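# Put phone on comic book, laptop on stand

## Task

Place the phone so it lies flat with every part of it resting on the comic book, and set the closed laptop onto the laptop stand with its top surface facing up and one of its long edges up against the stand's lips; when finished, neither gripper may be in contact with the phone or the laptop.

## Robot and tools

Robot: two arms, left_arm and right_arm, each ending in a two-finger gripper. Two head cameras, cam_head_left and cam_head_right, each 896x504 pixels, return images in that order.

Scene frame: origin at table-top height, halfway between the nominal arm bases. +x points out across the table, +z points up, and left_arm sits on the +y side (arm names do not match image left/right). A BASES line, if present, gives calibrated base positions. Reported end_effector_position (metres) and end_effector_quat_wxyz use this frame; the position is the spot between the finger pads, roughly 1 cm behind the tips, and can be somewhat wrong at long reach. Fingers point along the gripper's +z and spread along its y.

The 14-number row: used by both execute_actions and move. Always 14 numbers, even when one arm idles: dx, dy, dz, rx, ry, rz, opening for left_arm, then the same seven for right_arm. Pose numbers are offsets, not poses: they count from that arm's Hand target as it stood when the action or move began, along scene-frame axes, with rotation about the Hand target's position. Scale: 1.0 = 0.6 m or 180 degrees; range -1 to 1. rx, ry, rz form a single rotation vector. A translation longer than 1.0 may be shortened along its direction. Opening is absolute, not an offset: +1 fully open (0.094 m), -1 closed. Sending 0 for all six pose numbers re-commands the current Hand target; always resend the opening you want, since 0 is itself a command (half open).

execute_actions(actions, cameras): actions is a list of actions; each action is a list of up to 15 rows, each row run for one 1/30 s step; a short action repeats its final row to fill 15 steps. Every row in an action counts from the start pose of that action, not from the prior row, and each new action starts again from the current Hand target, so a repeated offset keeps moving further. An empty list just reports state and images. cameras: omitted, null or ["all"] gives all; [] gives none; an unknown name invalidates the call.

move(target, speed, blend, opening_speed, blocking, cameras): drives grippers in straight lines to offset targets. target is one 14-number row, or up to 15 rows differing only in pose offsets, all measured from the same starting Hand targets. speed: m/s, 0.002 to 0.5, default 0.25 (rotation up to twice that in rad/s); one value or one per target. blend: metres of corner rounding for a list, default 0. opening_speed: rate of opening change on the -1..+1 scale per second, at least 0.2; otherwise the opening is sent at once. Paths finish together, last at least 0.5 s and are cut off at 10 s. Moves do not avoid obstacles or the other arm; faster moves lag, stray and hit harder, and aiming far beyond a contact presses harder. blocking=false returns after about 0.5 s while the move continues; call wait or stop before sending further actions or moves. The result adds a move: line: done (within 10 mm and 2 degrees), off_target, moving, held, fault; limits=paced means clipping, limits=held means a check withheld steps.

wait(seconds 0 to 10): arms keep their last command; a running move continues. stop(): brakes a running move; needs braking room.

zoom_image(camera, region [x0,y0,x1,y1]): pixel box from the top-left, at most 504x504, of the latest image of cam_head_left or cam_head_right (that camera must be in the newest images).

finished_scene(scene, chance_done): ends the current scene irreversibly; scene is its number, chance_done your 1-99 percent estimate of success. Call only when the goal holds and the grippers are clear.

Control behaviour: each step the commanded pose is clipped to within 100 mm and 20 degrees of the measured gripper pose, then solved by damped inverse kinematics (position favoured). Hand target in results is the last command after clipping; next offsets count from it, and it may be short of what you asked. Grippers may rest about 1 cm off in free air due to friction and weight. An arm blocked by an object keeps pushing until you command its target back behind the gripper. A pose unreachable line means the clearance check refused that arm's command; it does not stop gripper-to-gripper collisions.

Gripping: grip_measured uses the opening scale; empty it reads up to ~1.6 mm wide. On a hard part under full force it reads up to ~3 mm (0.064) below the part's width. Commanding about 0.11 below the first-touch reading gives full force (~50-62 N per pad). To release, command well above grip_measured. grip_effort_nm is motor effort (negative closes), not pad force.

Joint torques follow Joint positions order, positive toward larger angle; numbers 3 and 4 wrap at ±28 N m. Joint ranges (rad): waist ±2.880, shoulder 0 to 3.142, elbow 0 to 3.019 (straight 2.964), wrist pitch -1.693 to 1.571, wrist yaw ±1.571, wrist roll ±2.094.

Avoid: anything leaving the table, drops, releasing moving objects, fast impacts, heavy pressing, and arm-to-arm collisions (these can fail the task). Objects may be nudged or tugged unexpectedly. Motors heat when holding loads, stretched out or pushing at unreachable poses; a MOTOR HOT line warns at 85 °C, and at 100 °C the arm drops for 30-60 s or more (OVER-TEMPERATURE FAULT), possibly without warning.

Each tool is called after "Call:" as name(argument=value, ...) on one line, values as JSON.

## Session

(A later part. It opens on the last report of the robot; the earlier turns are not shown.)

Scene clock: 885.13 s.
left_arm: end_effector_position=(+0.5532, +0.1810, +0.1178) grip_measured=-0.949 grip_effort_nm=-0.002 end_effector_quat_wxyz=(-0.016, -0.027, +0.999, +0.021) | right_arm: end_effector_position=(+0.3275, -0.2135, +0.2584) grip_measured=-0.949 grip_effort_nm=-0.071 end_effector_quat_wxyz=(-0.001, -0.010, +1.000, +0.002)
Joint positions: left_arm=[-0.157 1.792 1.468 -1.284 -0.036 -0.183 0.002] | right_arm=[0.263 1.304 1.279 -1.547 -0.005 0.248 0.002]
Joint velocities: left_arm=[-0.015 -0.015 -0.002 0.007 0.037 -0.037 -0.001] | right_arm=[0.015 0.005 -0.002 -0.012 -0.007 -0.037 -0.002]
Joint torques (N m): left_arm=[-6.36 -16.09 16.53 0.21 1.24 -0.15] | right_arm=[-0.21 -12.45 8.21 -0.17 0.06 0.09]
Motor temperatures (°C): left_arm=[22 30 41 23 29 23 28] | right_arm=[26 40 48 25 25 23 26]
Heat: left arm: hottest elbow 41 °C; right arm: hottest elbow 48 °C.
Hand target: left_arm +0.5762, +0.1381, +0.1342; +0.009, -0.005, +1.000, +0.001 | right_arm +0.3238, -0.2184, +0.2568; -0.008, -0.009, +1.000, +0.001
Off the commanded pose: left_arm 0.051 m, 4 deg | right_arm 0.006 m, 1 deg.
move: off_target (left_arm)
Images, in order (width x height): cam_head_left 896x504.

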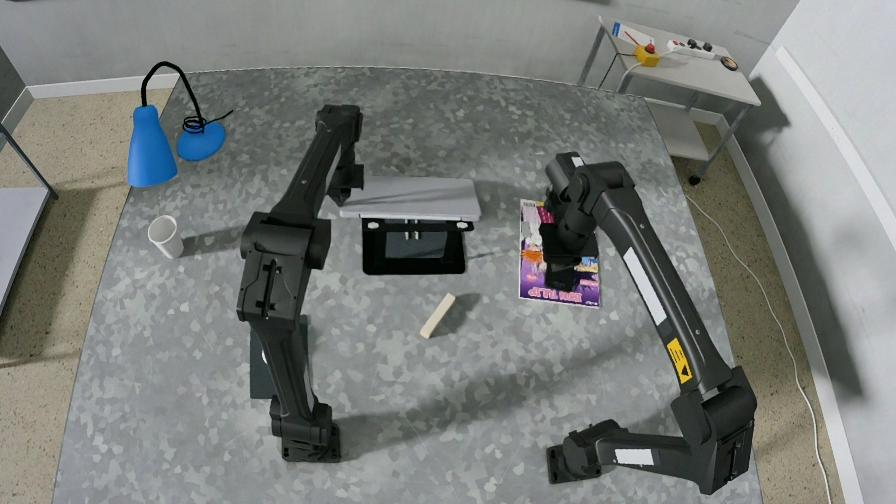

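Call:
move(target=[-0.02,0.13,0.0,0,0,0,-0.95,0,0,0,0,0,0,-0.95], speed=0.1, cameras=[])

Call:
move(target=[-0.25,0.13,0.15,0,0,0,-0.95,0.1,0.21,0.0,0,0,0,-0.95], speed=0.25)

Scene clock: 899.87 s.
left_arm: end_effector_position=(+0.5580, +0.2145, +0.1178) grip_measured=-0.950 grip_effort_nm=0.002 end_effector_quat_wxyz=(-0.014, -0.007, +1.000, +0.005) | right_arm: end_effector_position=(+0.3275, -0.2135, +0.2584) grip_measured=-0.949 grip_effort_nm=-0.071 end_effector_quat_wxyz=(-0.001, -0.010, +1.000, +0.002)
Joint positions: left_arm=[-0.084 1.792 1.468 -1.276 -0.007 -0.07 0.002] | right_arm=[0.263 1.304 1.279 -1.547 -0.005 0.248 0.002]
Joint velocities: left_arm=[-0.015 -0.015 0.002 0.002 -0.007 0.022 -0.001] | right_arm=[-0.015 0.005 -0.007 -0.017 0.037 -0.037 -0.001]
Joint torques (N m): left_arm=[-0.67 -20.31 10.54 0.69 0.09 0.08] | right_arm=[-0.21 -12.34 8.25 -0.2 0.06 0.09]
Motor temperatures (°C): left_arm=[22 30 44 23 30 23 28] | right_arm=[26 40 47 25 25 23 26]
Heat: left arm: hottest elbow 44 °C; right arm: hottest elbow 47 °C.
Hand target: left_arm +0.5649, +0.2165, +0.1339; +0.008, -0.005, +1.000, +0.001 | right_arm +0.3238, -0.2184, +0.2568; -0.008, -0.009, +1.000, +0.001
Off the commanded pose: left_arm 0.018 m, 3 deg | right_arm 0.006 m, 1 deg.
move: off_target (left_arm)
No camera images: "cameras" was empty.

Scene clock: 901.53 s.
left_arm: end_effector_position=(+0.4229, +0.2943, +0.2230) grip_measured=-0.950 grip_effort_nm=0.002 end_effector_quat_wxyz=(+0.010, -0.005, +1.000, +0.004) | right_arm: end_effector_position=(+0.3704, -0.1034, +0.2451) grip_measured=-0.949 grip_effort_nm=-0.066 end_effector_quat_wxyz=(-0.017, -0.009, +1.000, -0.003)
Joint positions: left_arm=[0.102 1.361 1.24 -1.429 -0.005 0.122 0.002] | right_arm=[0.473 1.536 1.483 -1.55 -0.01 0.46 0.002]
Joint velocities: left_arm=[-0.005 -0.005 0.002 0.012 -0.081 -0.125 0] | right_arm=[-0.015 -0.005 -0.012 -0.002 -0.051 0.007 -0.001]
Joint torques (N m): left_arm=[-0.09 -12.69 9.36 0.01 0.09 0.16] | right_arm=[1.03 -14.04 12.98 -0.29 0.1 0.19]
Motor temperatures (°C): left_arm=[22 30 44 23 30 23 28] | right_arm=[26 40 48 25 25 23 26]
Heat: left arm: hottest elbow 44 °C; right arm: hottest elbow 48 °C.
Hand target: left_arm +0.4167, +0.2973, +0.2240; +0.007, -0.005, +1.000, +0.002 | right_arm +0.3845, -0.0924, +0.2543; -0.009, -0.009, +1.000, +0.000
Off the commanded pose: left_arm 0.008 m, 0 deg | right_arm 0.021 m, 1 deg.
move: off_target (right_arm)

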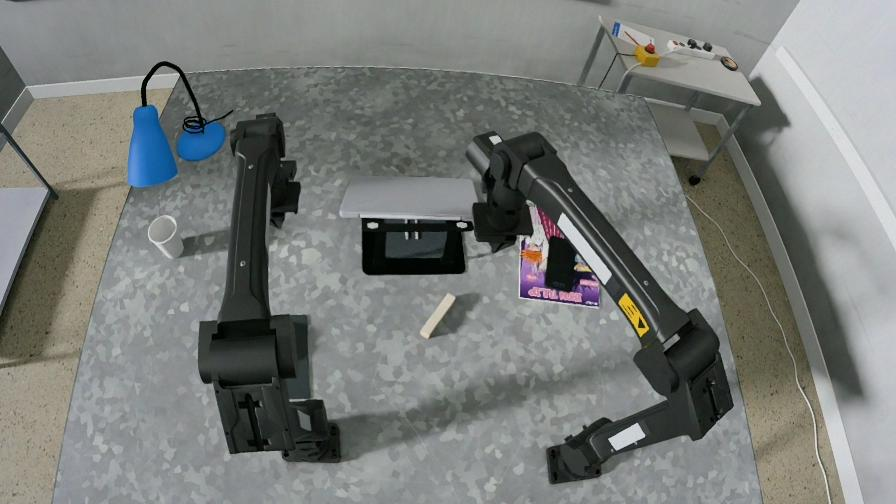

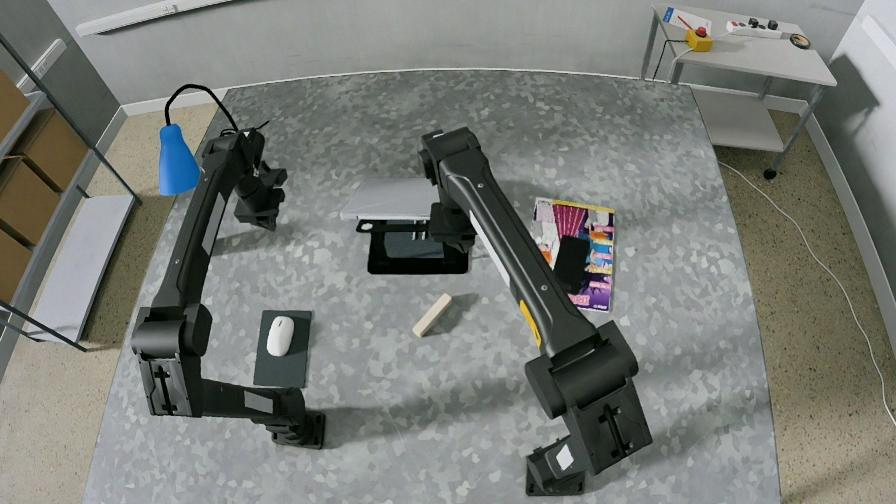

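Call:
move(target=[0,0,0,0,0,0,-0.95,0.04,0,-0.19,0,0,0,-0.95], speed=0.15)

Call:
zoom_image(camera="cam_head_left", region=[380, 160, 550, 280])

Call:
zoom_image(camera="cam_head_right", region=[360, 160, 530, 280])

Scene clock: 904.97 s.
left_arm: end_effector_position=(+0.4229, +0.2943, +0.2230) grip_measured=-0.950 grip_effort_nm=0.002 end_effector_quat_wxyz=(+0.010, -0.004, +1.000, +0.004) | right_arm: end_effector_position=(+0.4049, -0.0895, +0.1563) grip_measured=-0.949 grip_effort_nm=-0.066 end_effector_quat_wxyz=(+0.002, -0.011, +1.000, +0.007)
Joint positions: left_arm=[0.102 1.361 1.24 -1.429 -0.005 0.122 0.002] | right_arm=[0.466 1.642 1.374 -1.293 -0.01 0.45 0.002]
Joint velocities: left_arm=[0.005 -0.015 -0.007 0.007 0.022 -0.066 -0.001] | right_arm=[-0.005 0.005 -0.007 -0.027 0.051 -0.051 -0.001]
Joint torques (N m): left_arm=[-0.56 -12.45 9.36 -0.08 0.09 0.12] | right_arm=[-0.32 -15.97 7.83 0.57 0.11 0.05]
Motor temperatures (°C): left_arm=[22 30 43 23 29 23 28] | right_arm=[26 40 48 25 25 23 26]
Heat: left arm: hottest elbow 43 °C; right arm: hottest elbow 48 °C.
Hand target: left_arm +0.4167, +0.2973, +0.2240; +0.007, -0.005, +1.000, +0.002 | right_arm +0.4081, -0.0948, +0.1402; -0.009, -0.009, +1.000, +0.000
Off the commanded pose: left_arm 0.007 m, 0 deg | right_arm 0.017 m, 1 deg.
move: off_target (right_arm)

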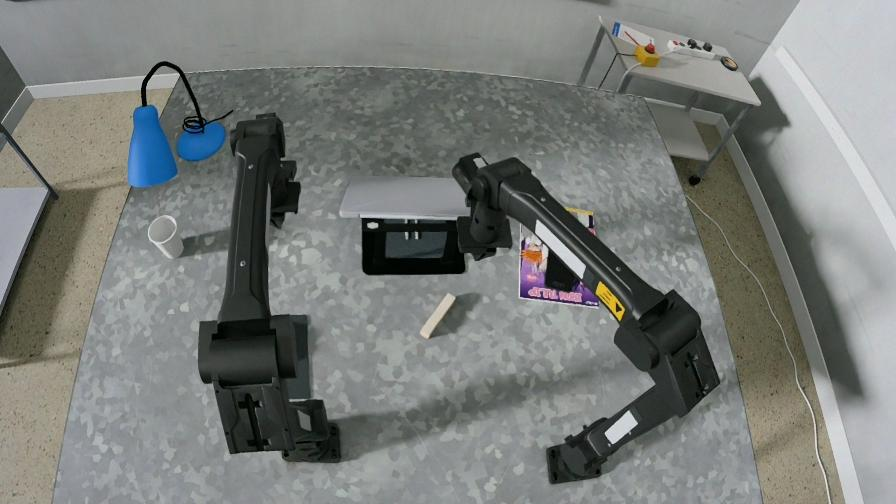

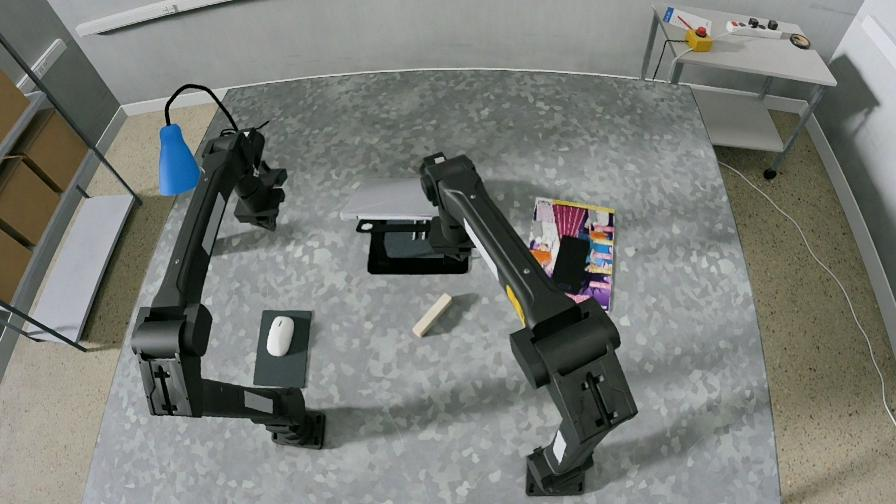

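Scaled by 2.965.

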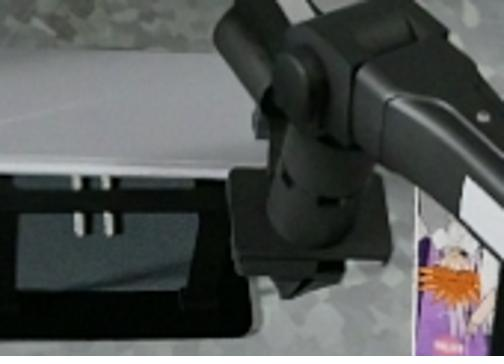

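Scaled by 2.965.

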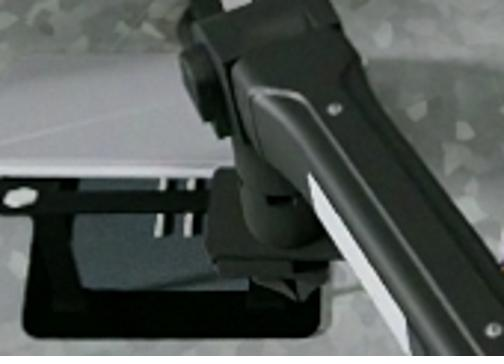

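Call:
move(target=[0,0,0,0,0,0,-0.95,0.05,0.025,-0.015,0,0,0,-0.95], speed=0.06, cameras=["cam_head_left"])

Call:
zoom_image(camera="cam_head_left", region=[360, 160, 530, 280])

Scene clock: 909.60 s.
left_arm: end_effector_position=(+0.4229, +0.2943, +0.2230) grip_measured=-0.950 grip_effort_nm=-0.002 end_effector_quat_wxyz=(+0.010, -0.004, +1.000, +0.004) | right_arm: end_effector_position=(+0.4145, -0.0847, +0.1265) grip_measured=-0.949 grip_effort_nm=-0.071 end_effector_quat_wxyz=(-0.024, -0.011, +1.000, -0.006)
Joint positions: left_arm=[0.102 1.361 1.24 -1.429 -0.005 0.122 0.002] | right_arm=[0.466 1.726 1.401 -1.293 -0.01 0.449 0.002]
Joint velocities: left_arm=[-0.015 -0.024 -0.007 -0.017 0.007 0.037 0] | right_arm=[0.005 -0.015 0.007 -0.012 -0.037 -0.007 0.001]
Joint torques (N m): left_arm=[-0.44 -12.92 9.47 0.01 0.14 0.11] | right_arm=[-0.26 -16.21 12.18 0.34 0.13 0.09]
Motor temperatures (°C): left_arm=[22 30 43 23 29 23 28] | right_arm=[26 40 48 25 25 23 26]
Heat: left arm: hottest elbow 43 °C; right arm: hottest elbow 48 °C.
Hand target: left_arm +0.4167, +0.2973, +0.2240; +0.007, -0.005, +1.000, +0.002 | right_arm +0.4383, -0.0803, +0.1309; -0.009, -0.009, +1.000, +0.000
Off the commanded pose: left_arm 0.007 m, 0 deg | right_arm 0.025 m, 2 deg.
move: off_target (right_arm)
Images, in order (width x height): cam_head_left 896x504.

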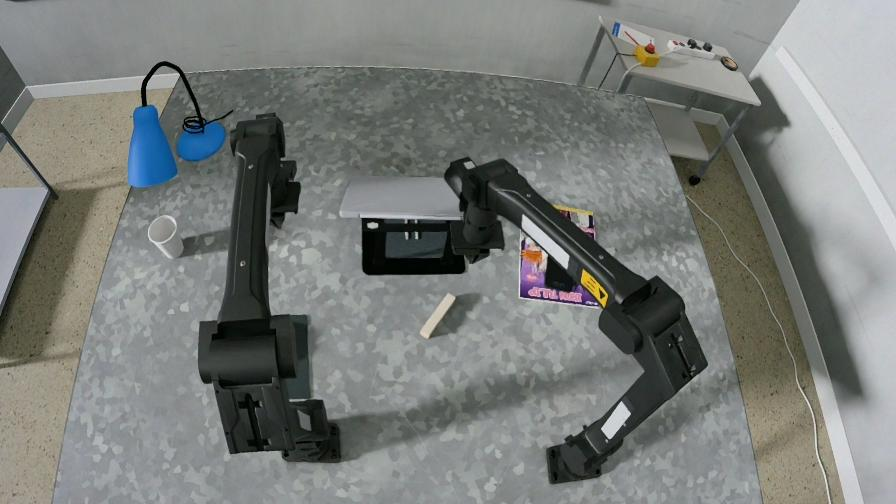

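Scaled by 2.965.

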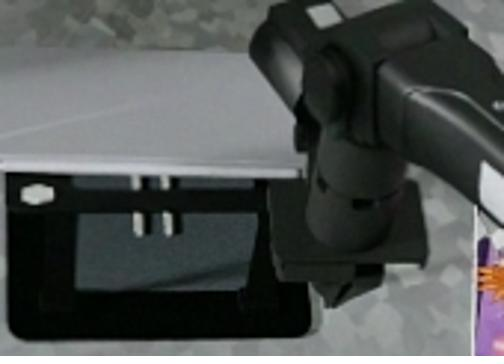

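Call:
move(target=[0,0,0,0,0,0,-0.95,0,0.02,0.045,0,0,0,-0.95], speed=0.08, cameras=[])

Scene clock: 912.00 s.
left_arm: end_effector_position=(+0.4229, +0.2943, +0.2230) grip_measured=-0.950 grip_effort_nm=0.002 end_effector_quat_wxyz=(+0.010, -0.004, +1.000, +0.004) | right_arm: end_effector_position=(+0.4243, -0.0797, +0.1508) grip_measured=-0.949 grip_effort_nm=-0.071 end_effector_quat_wxyz=(-0.017, -0.008, +1.000, -0.003)
Joint positions: left_arm=[0.102 1.361 1.24 -1.429 -0.005 0.122 0.002] | right_arm=[0.466 1.726 1.468 -1.345 -0.01 0.454 0.002]
Joint velocities: left_arm=[0.005 -0.005 -0.007 0.012 0.007 0.051 0] | right_arm=[0.005 -0.005 -0.012 -0.022 0.007 0.007 0]
Joint torques (N m): left_arm=[-0.91 -12.57 9.4 -0.02 0.11 0.08] | right_arm=[1.26 -17.32 12.49 -0.25 0.09 0.21]
Motor temperatures (°C): left_arm=[22 30 42 23 29 23 28] | right_arm=[26 39 48 25 25 23 26]
Heat: left arm: hottest elbow 42 °C; right arm: hottest elbow 48 °C.
Hand target: left_arm +0.4167, +0.2973, +0.2240; +0.007, -0.005, +1.000, +0.002 | right_arm +0.4386, -0.0678, +0.1577; -0.009, -0.008, +1.000, +0.000
Off the commanded pose: left_arm 0.007 m, 0 deg | right_arm 0.019 m, 1 deg.
move: off_target (right_arm)
No camera images: "cameras" was empty.

Call:
move(target=[0,0,0,0,0,0,-0.95,0.04,0.0,-0.005,0,0,0,-0.95], speed=0.08, cameras=["cam_head_left"])

Call:
zoom_image(camera="cam_head_left", region=[360, 160, 530, 280])

Scene clock: 914.90 s.
left_arm: end_effector_position=(+0.4229, +0.2943, +0.2230) grip_measured=-0.950 grip_effort_nm=0.002 end_effector_quat_wxyz=(+0.010, -0.004, +1.000, +0.004) | right_arm: end_effector_position=(+0.4420, -0.0707, +0.1501) grip_measured=-0.949 grip_effort_nm=-0.066 end_effector_quat_wxyz=(-0.016, -0.011, +1.000, -0.002)
Joint positions: left_arm=[0.102 1.361 1.24 -1.429 -0.005 0.122 0.002] | right_arm=[0.466 1.775 1.533 -1.359 -0.01 0.449 0.002]
Joint velocities: left_arm=[-0.005 -0.005 -0.012 -0.012 0.007 0.037 0] | right_arm=[0.005 0.005 -0.012 -0.007 0.095 -0.007 0]
Joint torques (N m): left_arm=[-0.67 -13.22 9.47 0.03 0.15 0.09] | right_arm=[-0.32 -17.61 12.7 -0.38 0.12 0.1]
Motor temperatures (°C): left_arm=[22 30 42 23 29 23 28] | right_arm=[26 40 48 25 25 23 26]
Heat: left arm: hottest elbow 42 °C; right arm: hottest elbow 48 °C.
Hand target: left_arm +0.4167, +0.2973, +0.2240; +0.007, -0.005, +1.000, +0.002 | right_arm +0.4625, -0.0682, +0.1546; -0.009, -0.009, +1.000, +0.000
Off the commanded pose: left_arm 0.007 m, 0 deg | right_arm 0.021 m, 1 deg.
move: off_target (right_arm)
Images, in order (width x height): cam_head_left 896x504.

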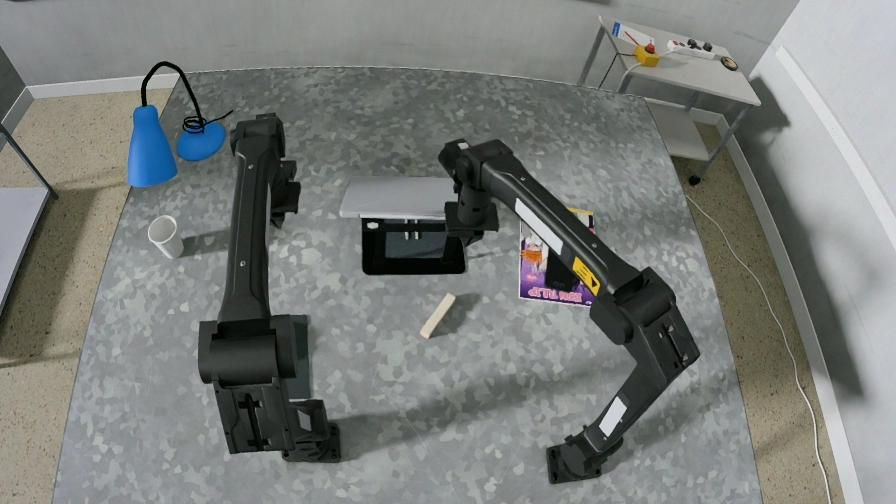

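Scaled by 2.965.

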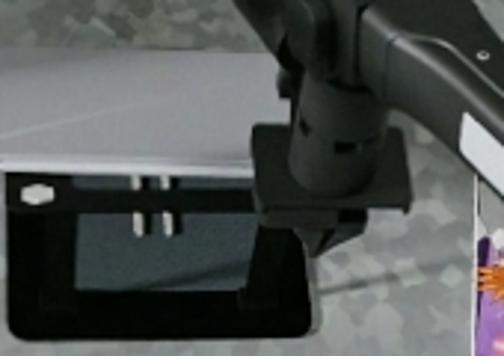

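Call:
move(target=[0,0,0,0,0,0,-0.95,0.06,-0.02,-0.015,0,0,0,-0.95], speed=0.06, cameras=["cam_head_left"])

Call:
zoom_image(camera="cam_head_left", region=[360, 160, 530, 280])

Scene clock: 919.87 s.
left_arm: end_effector_position=(+0.4229, +0.2943, +0.2230) grip_measured=-0.950 grip_effort_nm=-0.002 end_effector_quat_wxyz=(+0.010, -0.004, +1.000, +0.004) | right_arm: end_effector_position=(+0.4610, -0.0780, +0.1503) grip_measured=-0.949 grip_effort_nm=-0.071 end_effector_quat_wxyz=(-0.026, -0.020, +0.999, -0.003)
Joint positions: left_arm=[0.102 1.361 1.24 -1.429 -0.005 0.122 0.002] | right_arm=[0.436 1.824 1.601 -1.399 -0.016 0.4 0.002]
Joint velocities: left_arm=[-0.005 0.005 0.002 -0.012 -0.051 -0.066 0] | right_arm=[-0.015 0.005 -0.007 0.007 0.007 -0.022 0]
Joint torques (N m): left_arm=[-0.15 -12.51 9.24 0.02 0.12 0.14] | right_arm=[-1.55 -16.79 13.81 0.8 0.35 0.08]
Motor temperatures (°C): left_arm=[22 30 42 23 29 23 28] | right_arm=[26 40 49 25 25 23 26]
Heat: left arm: hottest elbow 42 °C; right arm: hottest elbow 49 °C.
Hand target: left_arm +0.4167, +0.2973, +0.2240; +0.007, -0.005, +1.000, +0.002 | right_arm +0.4985, -0.0809, +0.1455; -0.009, -0.008, +1.000, +0.000
Off the commanded pose: left_arm 0.007 m, 0 deg | right_arm 0.038 m, 2 deg.
move: off_target (right_arm)
Images, in order (width x height): cam_head_left 896x504.

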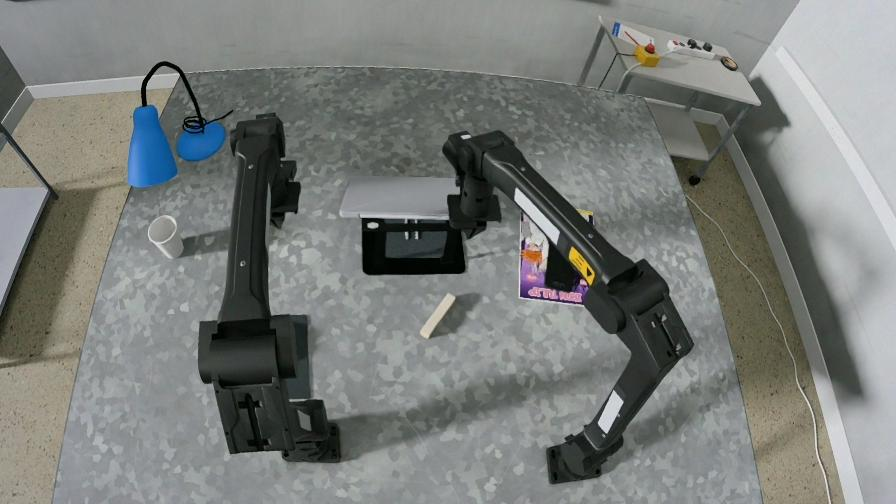

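Scaled by 2.965.

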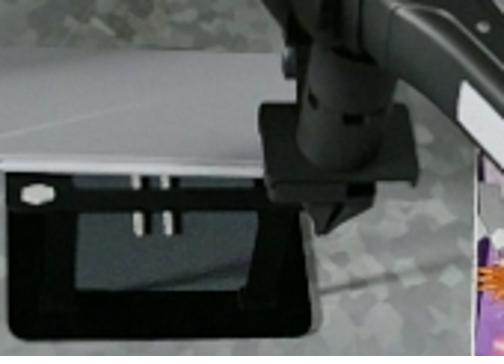

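Call:
move(target=[0,0,0,0,0,0,-0.95,0.045,0.01,-0.015,0,0,0,-0.95], speed=0.06, cameras=["cam_head_left"])

Call:
zoom_image(camera="cam_head_left", region=[330, 160, 500, 280])

Scene clock: 923.60 s.
left_arm: end_effector_position=(+0.4229, +0.2943, +0.2230) grip_measured=-0.950 grip_effort_nm=0.002 end_effector_quat_wxyz=(+0.010, -0.004, +1.000, +0.004) | right_arm: end_effector_position=(+0.4867, -0.0801, +0.1504) grip_measured=-0.949 grip_effort_nm=-0.066 end_effector_quat_wxyz=(-0.027, -0.014, +1.000, -0.004)
Joint positions: left_arm=[0.102 1.361 1.24 -1.429 -0.005 0.122 0.002] | right_arm=[0.414 1.884 1.689 -1.429 -0.014 0.391 0.002]
Joint velocities: left_arm=[-0.005 0.005 -0.012 0.002 -0.066 -0.007 -0.001] | right_arm=[-0.015 0.015 0.007 -0.012 0.007 -0.007 0]
Joint torques (N m): left_arm=[0.03 -13.16 9.39 -0.09 0.08 0.07] | right_arm=[-0.73 -16.15 13.97 1.17 0.28 0.09]
Motor temperatures (°C): left_arm=[22 30 41 23 29 23 28] | right_arm=[26 40 49 25 25 23 26]
Heat: left arm: hottest elbow 41 °C; right arm: hottest elbow 49 °C.
Hand target: left_arm +0.4167, +0.2973, +0.2240; +0.007, -0.005, +1.000, +0.002 | right_arm +0.5256, -0.0753, +0.1364; -0.009, -0.008, +1.000, +0.000
Off the commanded pose: left_arm 0.007 m, 0 deg | right_arm 0.041 m, 2 deg.
move: off_target (right_arm)
Images, in order (width x height): cam_head_left 896x504.

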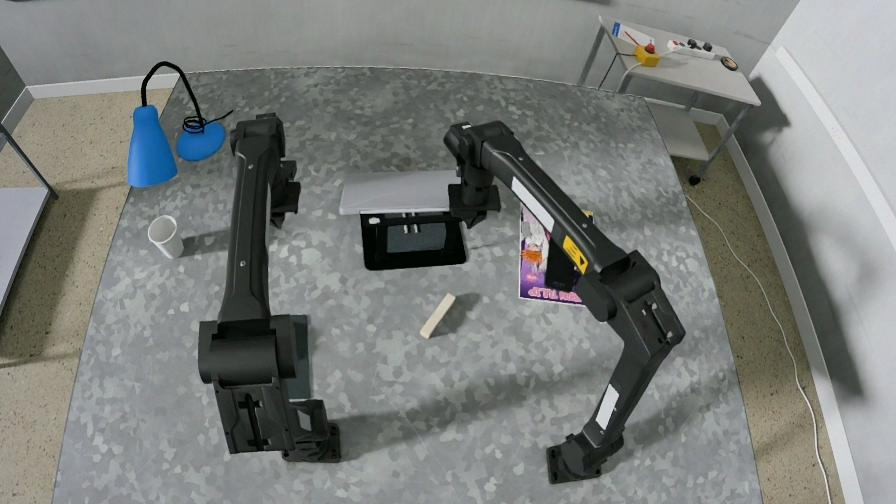

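Scaled by 2.965.

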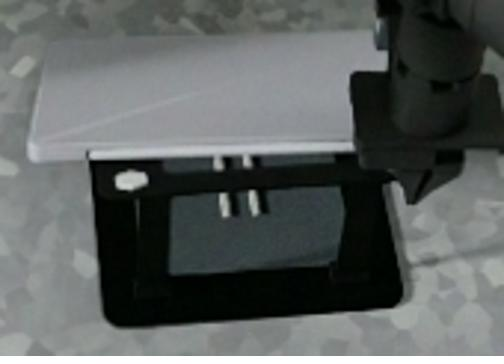

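Call:
move(target=[0,0,0,0,0,0,-0.95,-0.14,-0.02,0.02,0,0,0,-0.95], speed=0.12, cameras=[])

Call:
move(target=[0,0,0,0,0,0,-0.95,-0.05,-0.25,0.12,0,0,0,-0.95], speed=0.25)

Call:
zoom_image(camera="cam_head_left", region=[325, 155, 495, 275])

Call:
zoom_image(camera="cam_head_right", region=[330, 155, 500, 275])

Scene clock: 944.17 s.
left_arm: end_effector_position=(+0.4229, +0.2943, +0.2230) grip_measured=-0.950 grip_effort_nm=0.002 end_effector_quat_wxyz=(+0.010, -0.004, +1.000, +0.004) | right_arm: end_effector_position=(+0.4467, -0.0896, +0.1501) grip_measured=-0.949 grip_effort_nm=-0.061 end_effector_quat_wxyz=(-0.011, -0.007, +1.000, +0.001)
Joint positions: left_arm=[0.102 1.361 1.24 -1.429 -0.005 0.122 0.002] | right_arm=[0.429 1.758 1.51 -1.342 -0.01 0.42 0.002]
Joint velocities: left_arm=[-0.005 0.005 -0.002 -0.002 0.007 -0.007 0] | right_arm=[0.005 -0.024 -0.007 -0.017 0.007 0.007 0]
Joint torques (N m): left_arm=[-1.2 -12.75 9.35 0.17 0.1 0.12] | right_arm=[1.38 -21.07 7.16 0.47 0.13 0.23]
Motor temperatures (°C): left_arm=[22 29 40 23 28 23 27] | right_arm=[26 40 55 25 25 23 26]
Heat: left arm: hottest elbow 40 °C; right arm: hottest elbow 55 °C.
Hand target: left_arm +0.4167, +0.2973, +0.2240; +0.007, -0.005, +1.000, +0.002 | right_arm +0.4413, -0.0860, +0.1489; -0.009, -0.009, +1.000, +0.000
Off the commanded pose: left_arm 0.007 m, 0 deg | right_arm 0.006 m, 0 deg.
move: done
No camera images: "cameras" was empty.

Scene clock: 945.80 s.
left_arm: end_effector_position=(+0.4229, +0.2943, +0.2230) grip_measured=-0.950 grip_effort_nm=-0.002 end_effector_quat_wxyz=(+0.010, -0.004, +1.000, +0.004) | right_arm: end_effector_position=(+0.4174, -0.2307, +0.2273) grip_measured=-0.949 grip_effort_nm=-0.061 end_effector_quat_wxyz=(+0.003, -0.008, +1.000, +0.003)
Joint positions: left_arm=[0.102 1.361 1.24 -1.429 -0.005 0.122 0.002] | right_arm=[0.174 1.523 1.421 -1.462 -0.004 0.163 0.002]
Joint velocities: left_arm=[-0.015 0.015 0.007 0.012 0.007 0.007 0.001] | right_arm=[-0.015 -0.005 0.002 -0.007 0.007 -0.007 0]
Joint torques (N m): left_arm=[-0.15 -12.86 9.35 0.03 0.12 0.1] | right_arm=[0.09 -16.79 7.61 -0.2 0.05 0.06]
Motor temperatures (°C): left_arm=[22 29 40 23 28 23 27] | right_arm=[26 40 55 25 25 23 26]
Heat: left arm: hottest elbow 40 °C; right arm: hottest elbow 55 °C.
Hand target: left_arm +0.4167, +0.2973, +0.2240; +0.007, -0.005, +1.000, +0.002 | right_arm +0.4108, -0.2353, +0.2234; -0.007, -0.008, +1.000, +0.001
Off the commanded pose: left_arm 0.007 m, 0 deg | right_arm 0.010 m, 1 deg.
move: done

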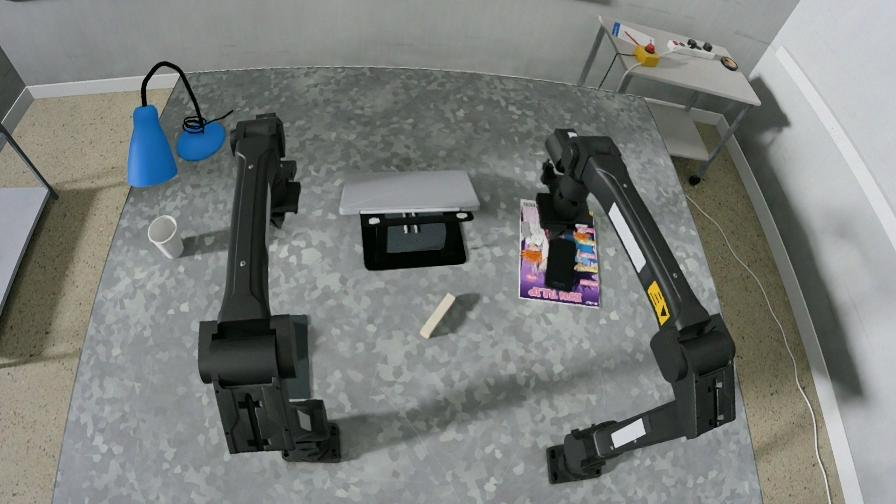

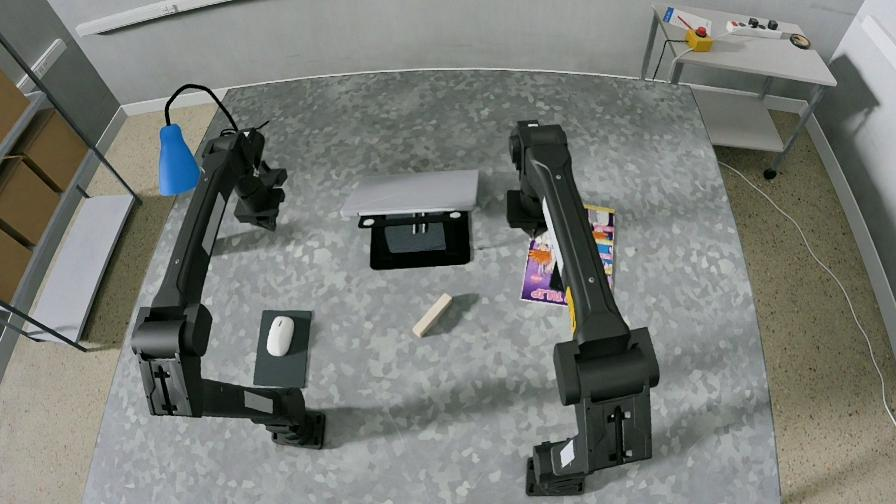

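Scaled by 2.965.

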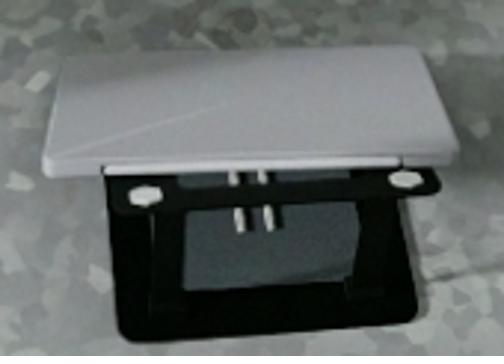

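Scaled by 2.965.

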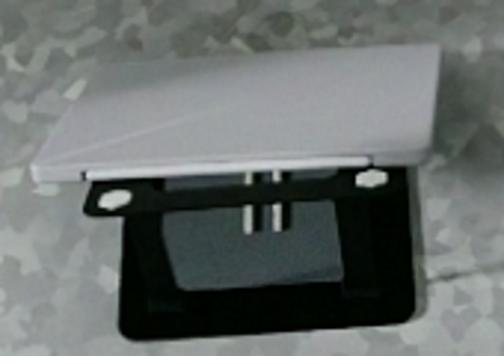

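Call:
move(target=[-0.094,-0.245,0.08,0.2872,-0.2701,-0.4241,-0.2,0,-0.02,0,0,0,0,-0.95], speed=0.4)

Scene clock: 982.20 s.
left_arm: end_effector_position=(+0.3594, +0.1535, +0.2731) grip_measured=-0.202 grip_effort_nm=0.129 end_effector_quat_wxyz=(+0.373, +0.573, +0.624, +0.380) | right_arm: end_effector_position=(+0.4173, -0.2402, +0.2251) grip_measured=-0.949 grip_effort_nm=-0.061 end_effector_quat_wxyz=(+0.000, -0.011, +1.000, +0.002)
Joint positions: left_arm=[-0.54 0.616 0.563 -0.465 -0.502 1.27 0.037] | right_arm=[0.153 1.523 1.415 -1.462 -0.004 0.136 0.002]
Joint velocities: left_arm=[0.005 -0.015 -0.012 -0.012 0.007 0.007 0] | right_arm=[0.015 -0.005 0.022 0.002 0.007 -0.022 0]
Joint torques (N m): left_arm=[-1.49 -3.25 10.59 2.5 -0.04 0.06] | right_arm=[-0.38 -17.03 7.66 -0.17 0.07 0.09]
Motor temperatures (°C): left_arm=[22 29 39 23 28 23 27] | right_arm=[26 40 48 25 25 23 26]
Heat: left arm: hottest elbow 39 °C; right arm: hottest elbow 48 °C.
Hand target: left_arm +0.3582, +0.1509, +0.2753; +0.382, +0.573, +0.617, +0.381 | right_arm +0.4107, -0.2473, +0.2236; -0.007, -0.009, +1.000, +0.001
Off the commanded pose: left_arm 0.003 m, 2 deg | right_arm 0.010 m, 1 deg.
move: done

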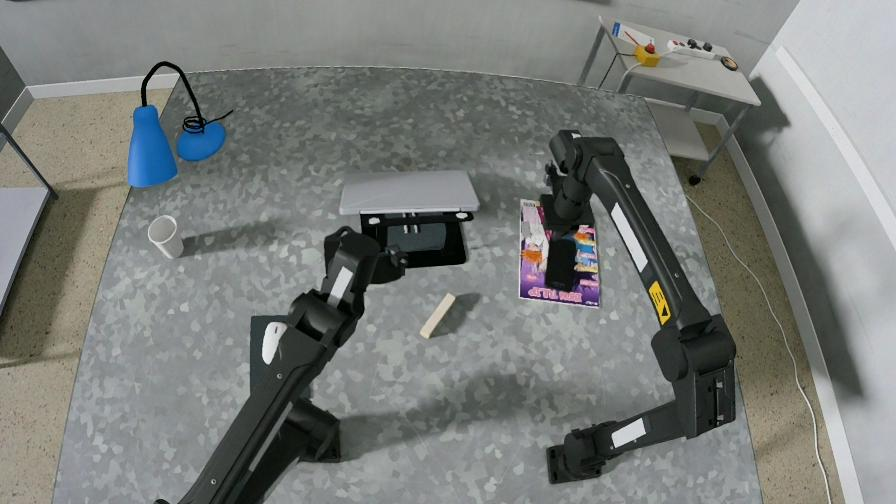

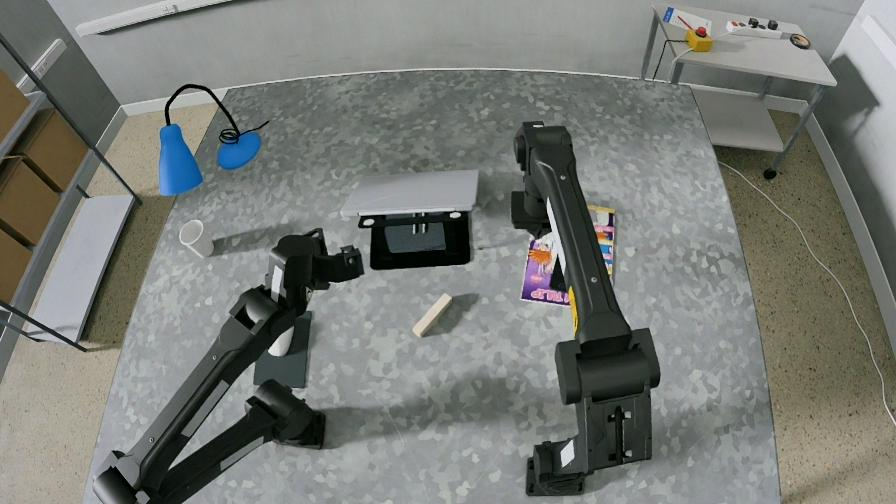

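Call:
zoom_image(camera="cam_head_left", region=[310, 160, 510, 310])

Call:
zoom_image(camera="cam_head_right", region=[260, 160, 460, 310])

Scaled by 2.520.

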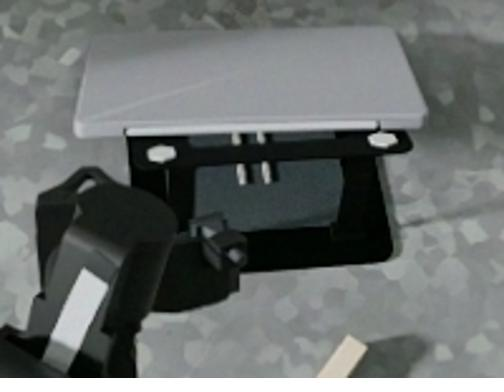

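Scaled by 2.520.

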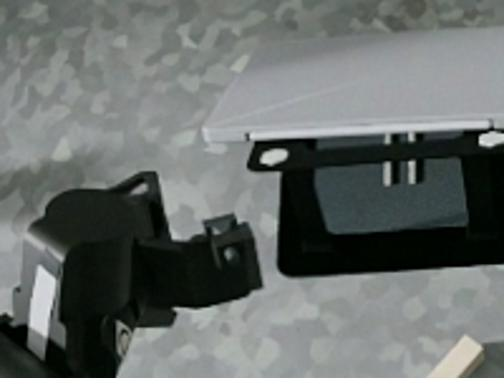

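Call:
move(target=[0,0.02,0,-0.45,-0.024,0.218,-0.2,0,0,0,0,0,0,-0.95], speed=0.5, cameras=[])

Call:
move(target=[0,0,0,-0.45,-0.024,0.218,-0.2,0,0,0,0,0,0,-0.95], speed=0.5)

Call:
zoom_image(camera="cam_head_left", region=[280, 160, 480, 310])

Call:
zoom_image(camera="cam_head_right", region=[220, 160, 420, 310])

Scene clock: 1004.40 s.
left_arm: end_effector_position=(+0.3578, +0.1593, +0.2730) grip_measured=-0.202 grip_effort_nm=0.120 end_effector_quat_wxyz=(+0.538, -0.032, +0.842, +0.013) | right_arm: end_effector_position=(+0.4173, -0.2402, +0.2251) grip_measured=-0.949 grip_effort_nm=-0.061 end_effector_quat_wxyz=(+0.000, -0.011, +1.000, +0.002)
Joint positions: left_arm=[-0.528 0.598 0.549 -0.453 -0.505 -0.273 0.037] | right_arm=[0.153 1.523 1.415 -1.462 -0.004 0.136 0.002]
Joint velocities: left_arm=[-0.015 0.005 -0.002 -0.007 -0.007 0.022 0] | right_arm=[0.015 -0.015 0.007 0.002 0.022 -0.037 0]
Joint torques (N m): left_arm=[-1.03 -3.02 12.18 1.52 -0.29 -0.1] | right_arm=[-0.32 -17.08 7.66 -0.2 0.07 0.09]
Motor temperatures (°C): left_arm=[22 28 40 24 28 23 27] | right_arm=[26 40 47 25 24 23 26]
Heat: left arm: hottest elbow 40 °C; right arm: hottest elbow 47 °C.
Hand target: left_arm +0.3583, +0.1630, +0.2754; +0.538, -0.042, +0.842, +0.014 | right_arm +0.4107, -0.2473, +0.2236; -0.007, -0.009, +1.000, +0.001
Off the commanded pose: left_arm 0.004 m, 1 deg | right_arm 0.010 m, 1 deg.
move: done
No camera images: "cameras" was empty.

Scene clock: 1007.13 s.
left_arm: end_effector_position=(+0.3533, +0.1612, +0.2623) grip_measured=-0.202 grip_effort_nm=0.110 end_effector_quat_wxyz=(-0.375, +0.626, -0.583, +0.356) | right_arm: end_effector_position=(+0.4173, -0.2402, +0.2251) grip_measured=-0.949 grip_effort_nm=-0.066 end_effector_quat_wxyz=(+0.000, -0.011, +1.000, +0.002)
Joint positions: left_arm=[-0.52 0.598 0.549 -0.503 -0.484 -1.859 0.038] | right_arm=[0.153 1.523 1.415 -1.462 -0.004 0.136 0.002]
Joint velocities: left_arm=[0.005 -0.005 -0.007 -0.007 -0.022 0.037 -0.001] | right_arm=[-0.005 -0.015 0.012 -0.007 0.051 -0.022 -0.001]
Joint torques (N m): left_arm=[-0.91 -2.37 14.19 1.26 -0.39 -0.08] | right_arm=[-0.38 -16.91 7.64 -0.17 0.06 0.09]
Motor temperatures (°C): left_arm=[22 28 40 24 28 23 27] | right_arm=[26 40 47 25 24 23 26]
Heat: left arm: hottest elbow 40 °C; right arm: hottest elbow 47 °C.
Hand target: left_arm +0.3584, +0.1630, +0.2754; -0.378, +0.632, -0.573, +0.361 | right_arm +0.4107, -0.2473, +0.2236; -0.007, -0.009, +1.000, +0.001
Off the commanded pose: left_arm 0.014 m, 2 deg | right_arm 0.010 m, 1 deg.
move: off_target (left_arm)

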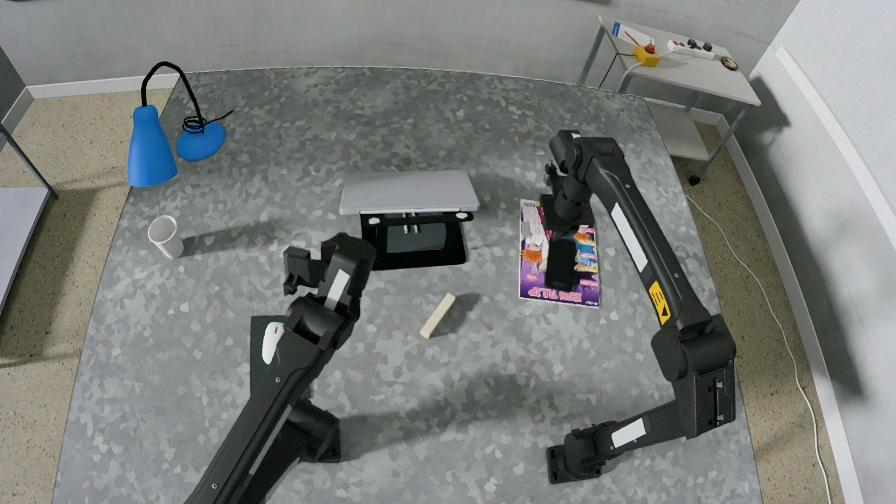

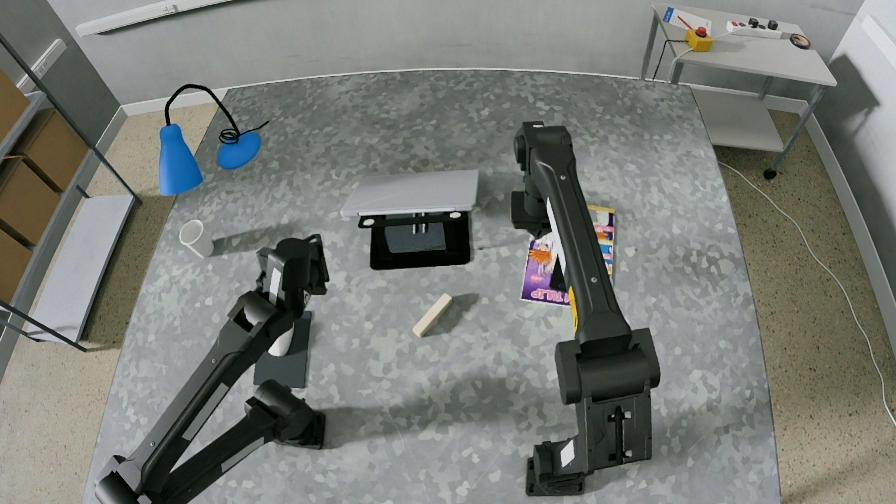

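Scaled by 2.520.

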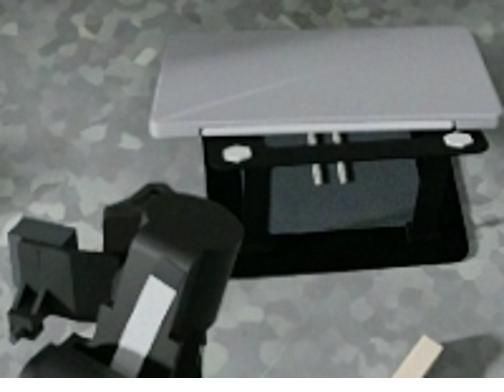

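Scaled by 2.520.

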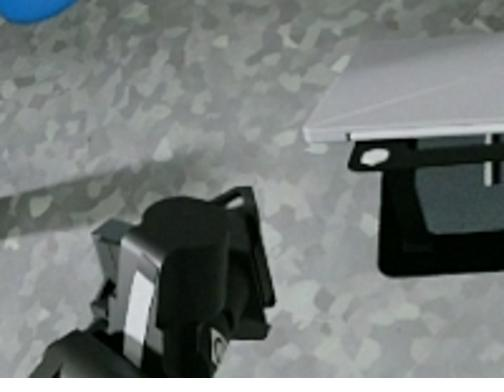

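Call:
move(target=[0.075,-0.165,-0.165,0,0,0,0.0,0,0,0,0,0,0,-0.95], speed=0.25)

Call:
zoom_image(camera="cam_head_left", region=[310, 170, 480, 290])

Call:
zoom_image(camera="cam_head_right", region=[310, 170, 480, 290])

Scene clock: 1014.53 s.
left_arm: end_effector_position=(+0.3975, +0.0717, +0.1709) grip_measured=-0.002 grip_effort_nm=0.129 end_effector_quat_wxyz=(-0.379, +0.632, -0.578, +0.350) | right_arm: end_effector_position=(+0.4173, -0.2402, +0.2251) grip_measured=-0.949 grip_effort_nm=-0.061 end_effector_quat_wxyz=(+0.000, -0.011, +1.000, +0.002)
Joint positions: left_arm=[-0.737 1.06 0.514 -0.099 -0.682 -2.017 0.047] | right_arm=[0.153 1.523 1.415 -1.462 -0.004 0.136 0.002]
Joint velocities: left_arm=[-0.005 -0.015 -0.007 -0.007 -0.051 -0.11 -0.001] | right_arm=[-0.005 0.005 -0.002 -0.017 -0.022 -0.037 0]
Joint torques (N m): left_arm=[-2.14 -6.12 10.84 2.06 -0.47 -0.02] | right_arm=[-0.38 -17.08 7.64 -0.2 0.07 0.08]
Motor temperatures (°C): left_arm=[22 28 41 24 28 23 27] | right_arm=[26 40 46 25 24 23 26]
Heat: left arm: hottest elbow 41 °C; right arm: hottest elbow 46 °C.
Hand target: left_arm +0.4004, +0.0649, +0.1754; -0.378, +0.632, -0.573, +0.361 | right_arm +0.4107, -0.2473, +0.2236; -0.007, -0.009, +1.000, +0.001
Off the commanded pose: left_arm 0.011 m, 1 deg | right_arm 0.010 m, 1 deg.
move: off_target (left_arm)

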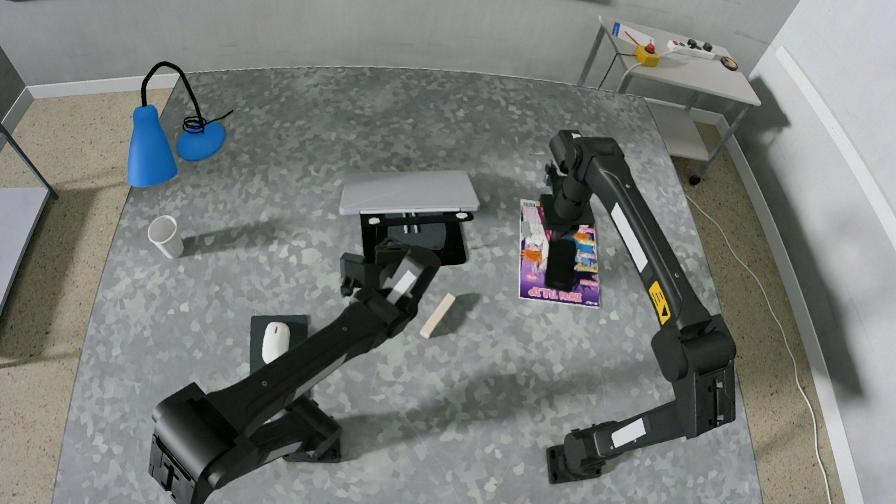

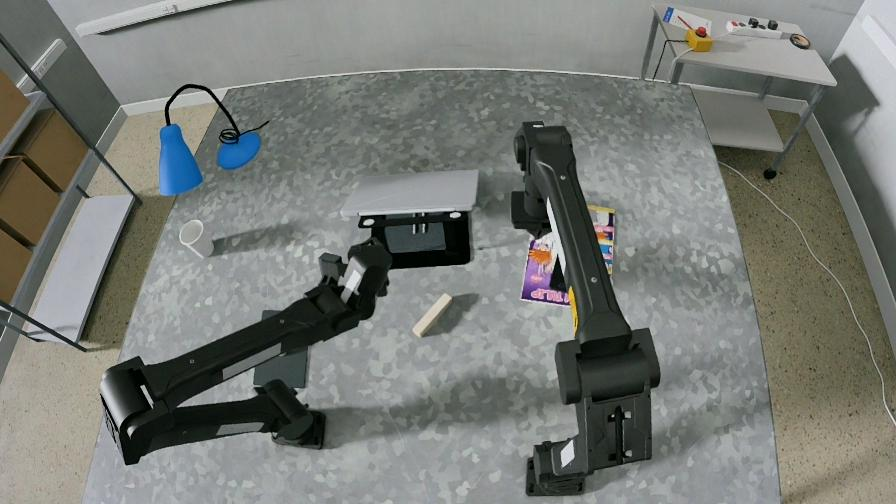

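Scaled by 2.965.

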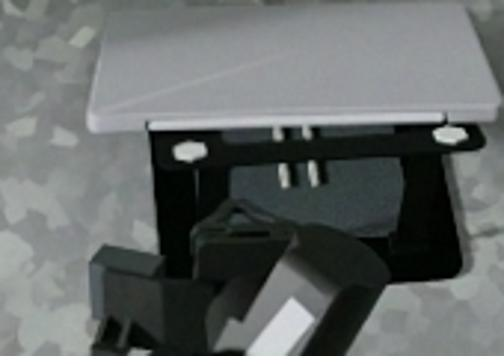

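Scaled by 2.965.

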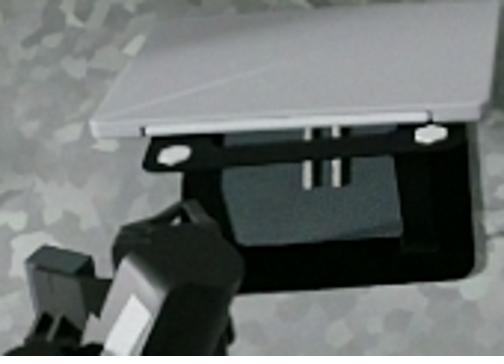

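Call:
move(target=[0.078,0,-0.042,0,0,0,0.0,0,0,0,0,0,0,-0.95], speed=0.12)

Call:
zoom_image(camera="cam_head_left", region=[330, 180, 460, 270])

Call:
zoom_image(camera="cam_head_right", region=[330, 180, 460, 270])

Scene clock: 1024.30 s.
left_arm: end_effector_position=(+0.4285, +0.0711, +0.1313) grip_measured=-0.002 grip_effort_nm=0.125 end_effector_quat_wxyz=(-0.373, +0.633, -0.586, +0.343) | right_arm: end_effector_position=(+0.4173, -0.2402, +0.2251) grip_measured=-0.949 grip_effort_nm=-0.056 end_effector_quat_wxyz=(+0.000, -0.011, +1.000, +0.002)
Joint positions: left_arm=[-0.668 1.231 0.514 0.079 -0.613 -1.97 0.047] | right_arm=[0.153 1.523 1.415 -1.462 -0.004 0.136 0.002]
Joint velocities: left_arm=[0.005 -0.005 -0.002 -0.007 -0.007 -0.095 0.001] | right_arm=[-0.015 -0.015 0.007 -0.007 -0.051 -0.066 0]
Joint torques (N m): left_arm=[0.5 -8 12.9 2.19 -0.15 0.15] | right_arm=[-0.38 -17.03 7.64 -0.18 0.06 0.08]
Motor temperatures (°C): left_arm=[22 28 41 24 28 23 27] | right_arm=[26 40 46 25 24 23 26]
Heat: left arm: hottest elbow 41 °C; right arm: hottest elbow 46 °C.
Hand target: left_arm +0.4467, +0.0647, +0.1500; -0.378, +0.632, -0.573, +0.361 | right_arm +0.4107, -0.2473, +0.2236; -0.007, -0.009, +1.000, +0.001
Off the commanded pose: left_arm 0.027 m, 3 deg | right_arm 0.010 m, 1 deg.
move: off_target (left_arm)

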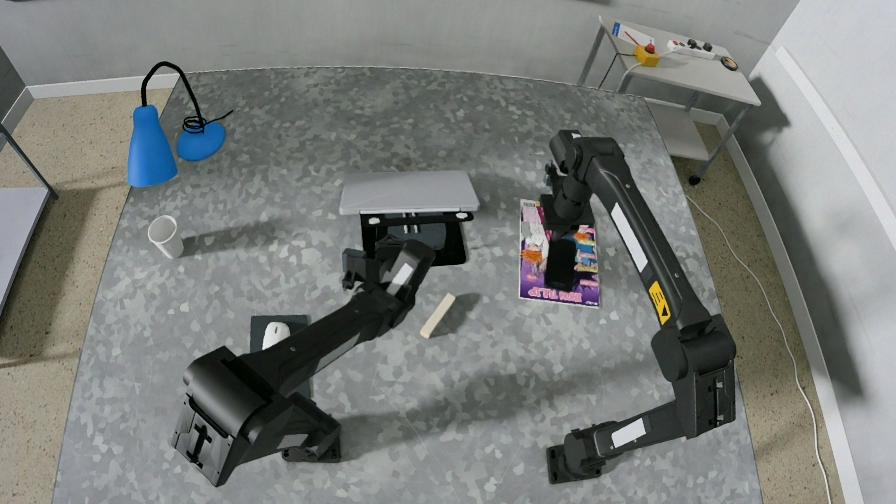

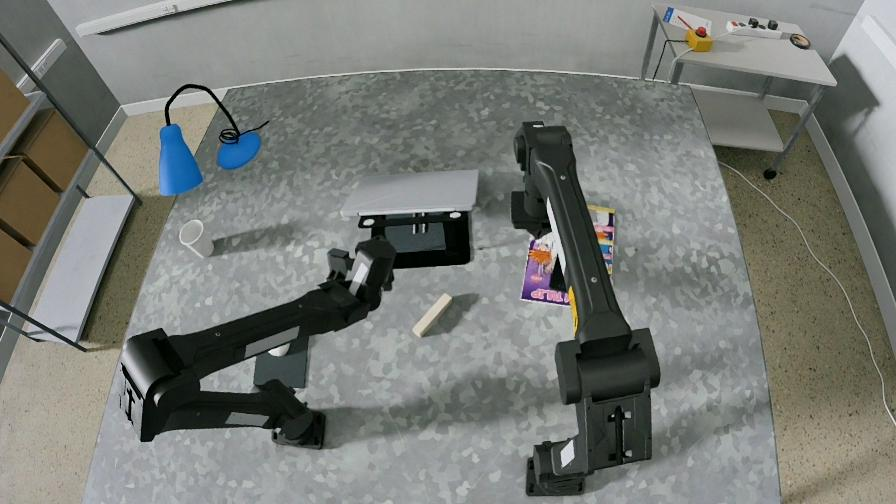

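Scaled by 3.877.

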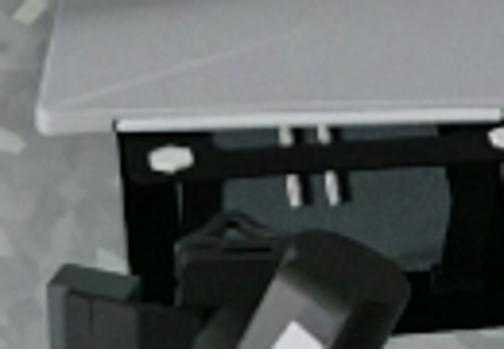

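Scaled by 3.877.

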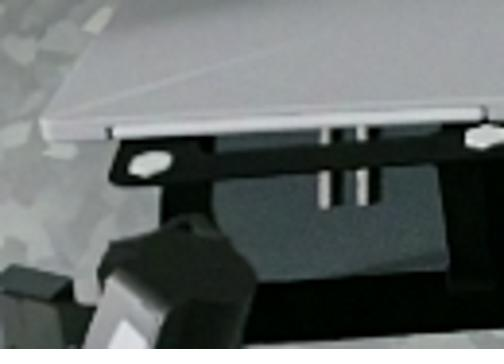

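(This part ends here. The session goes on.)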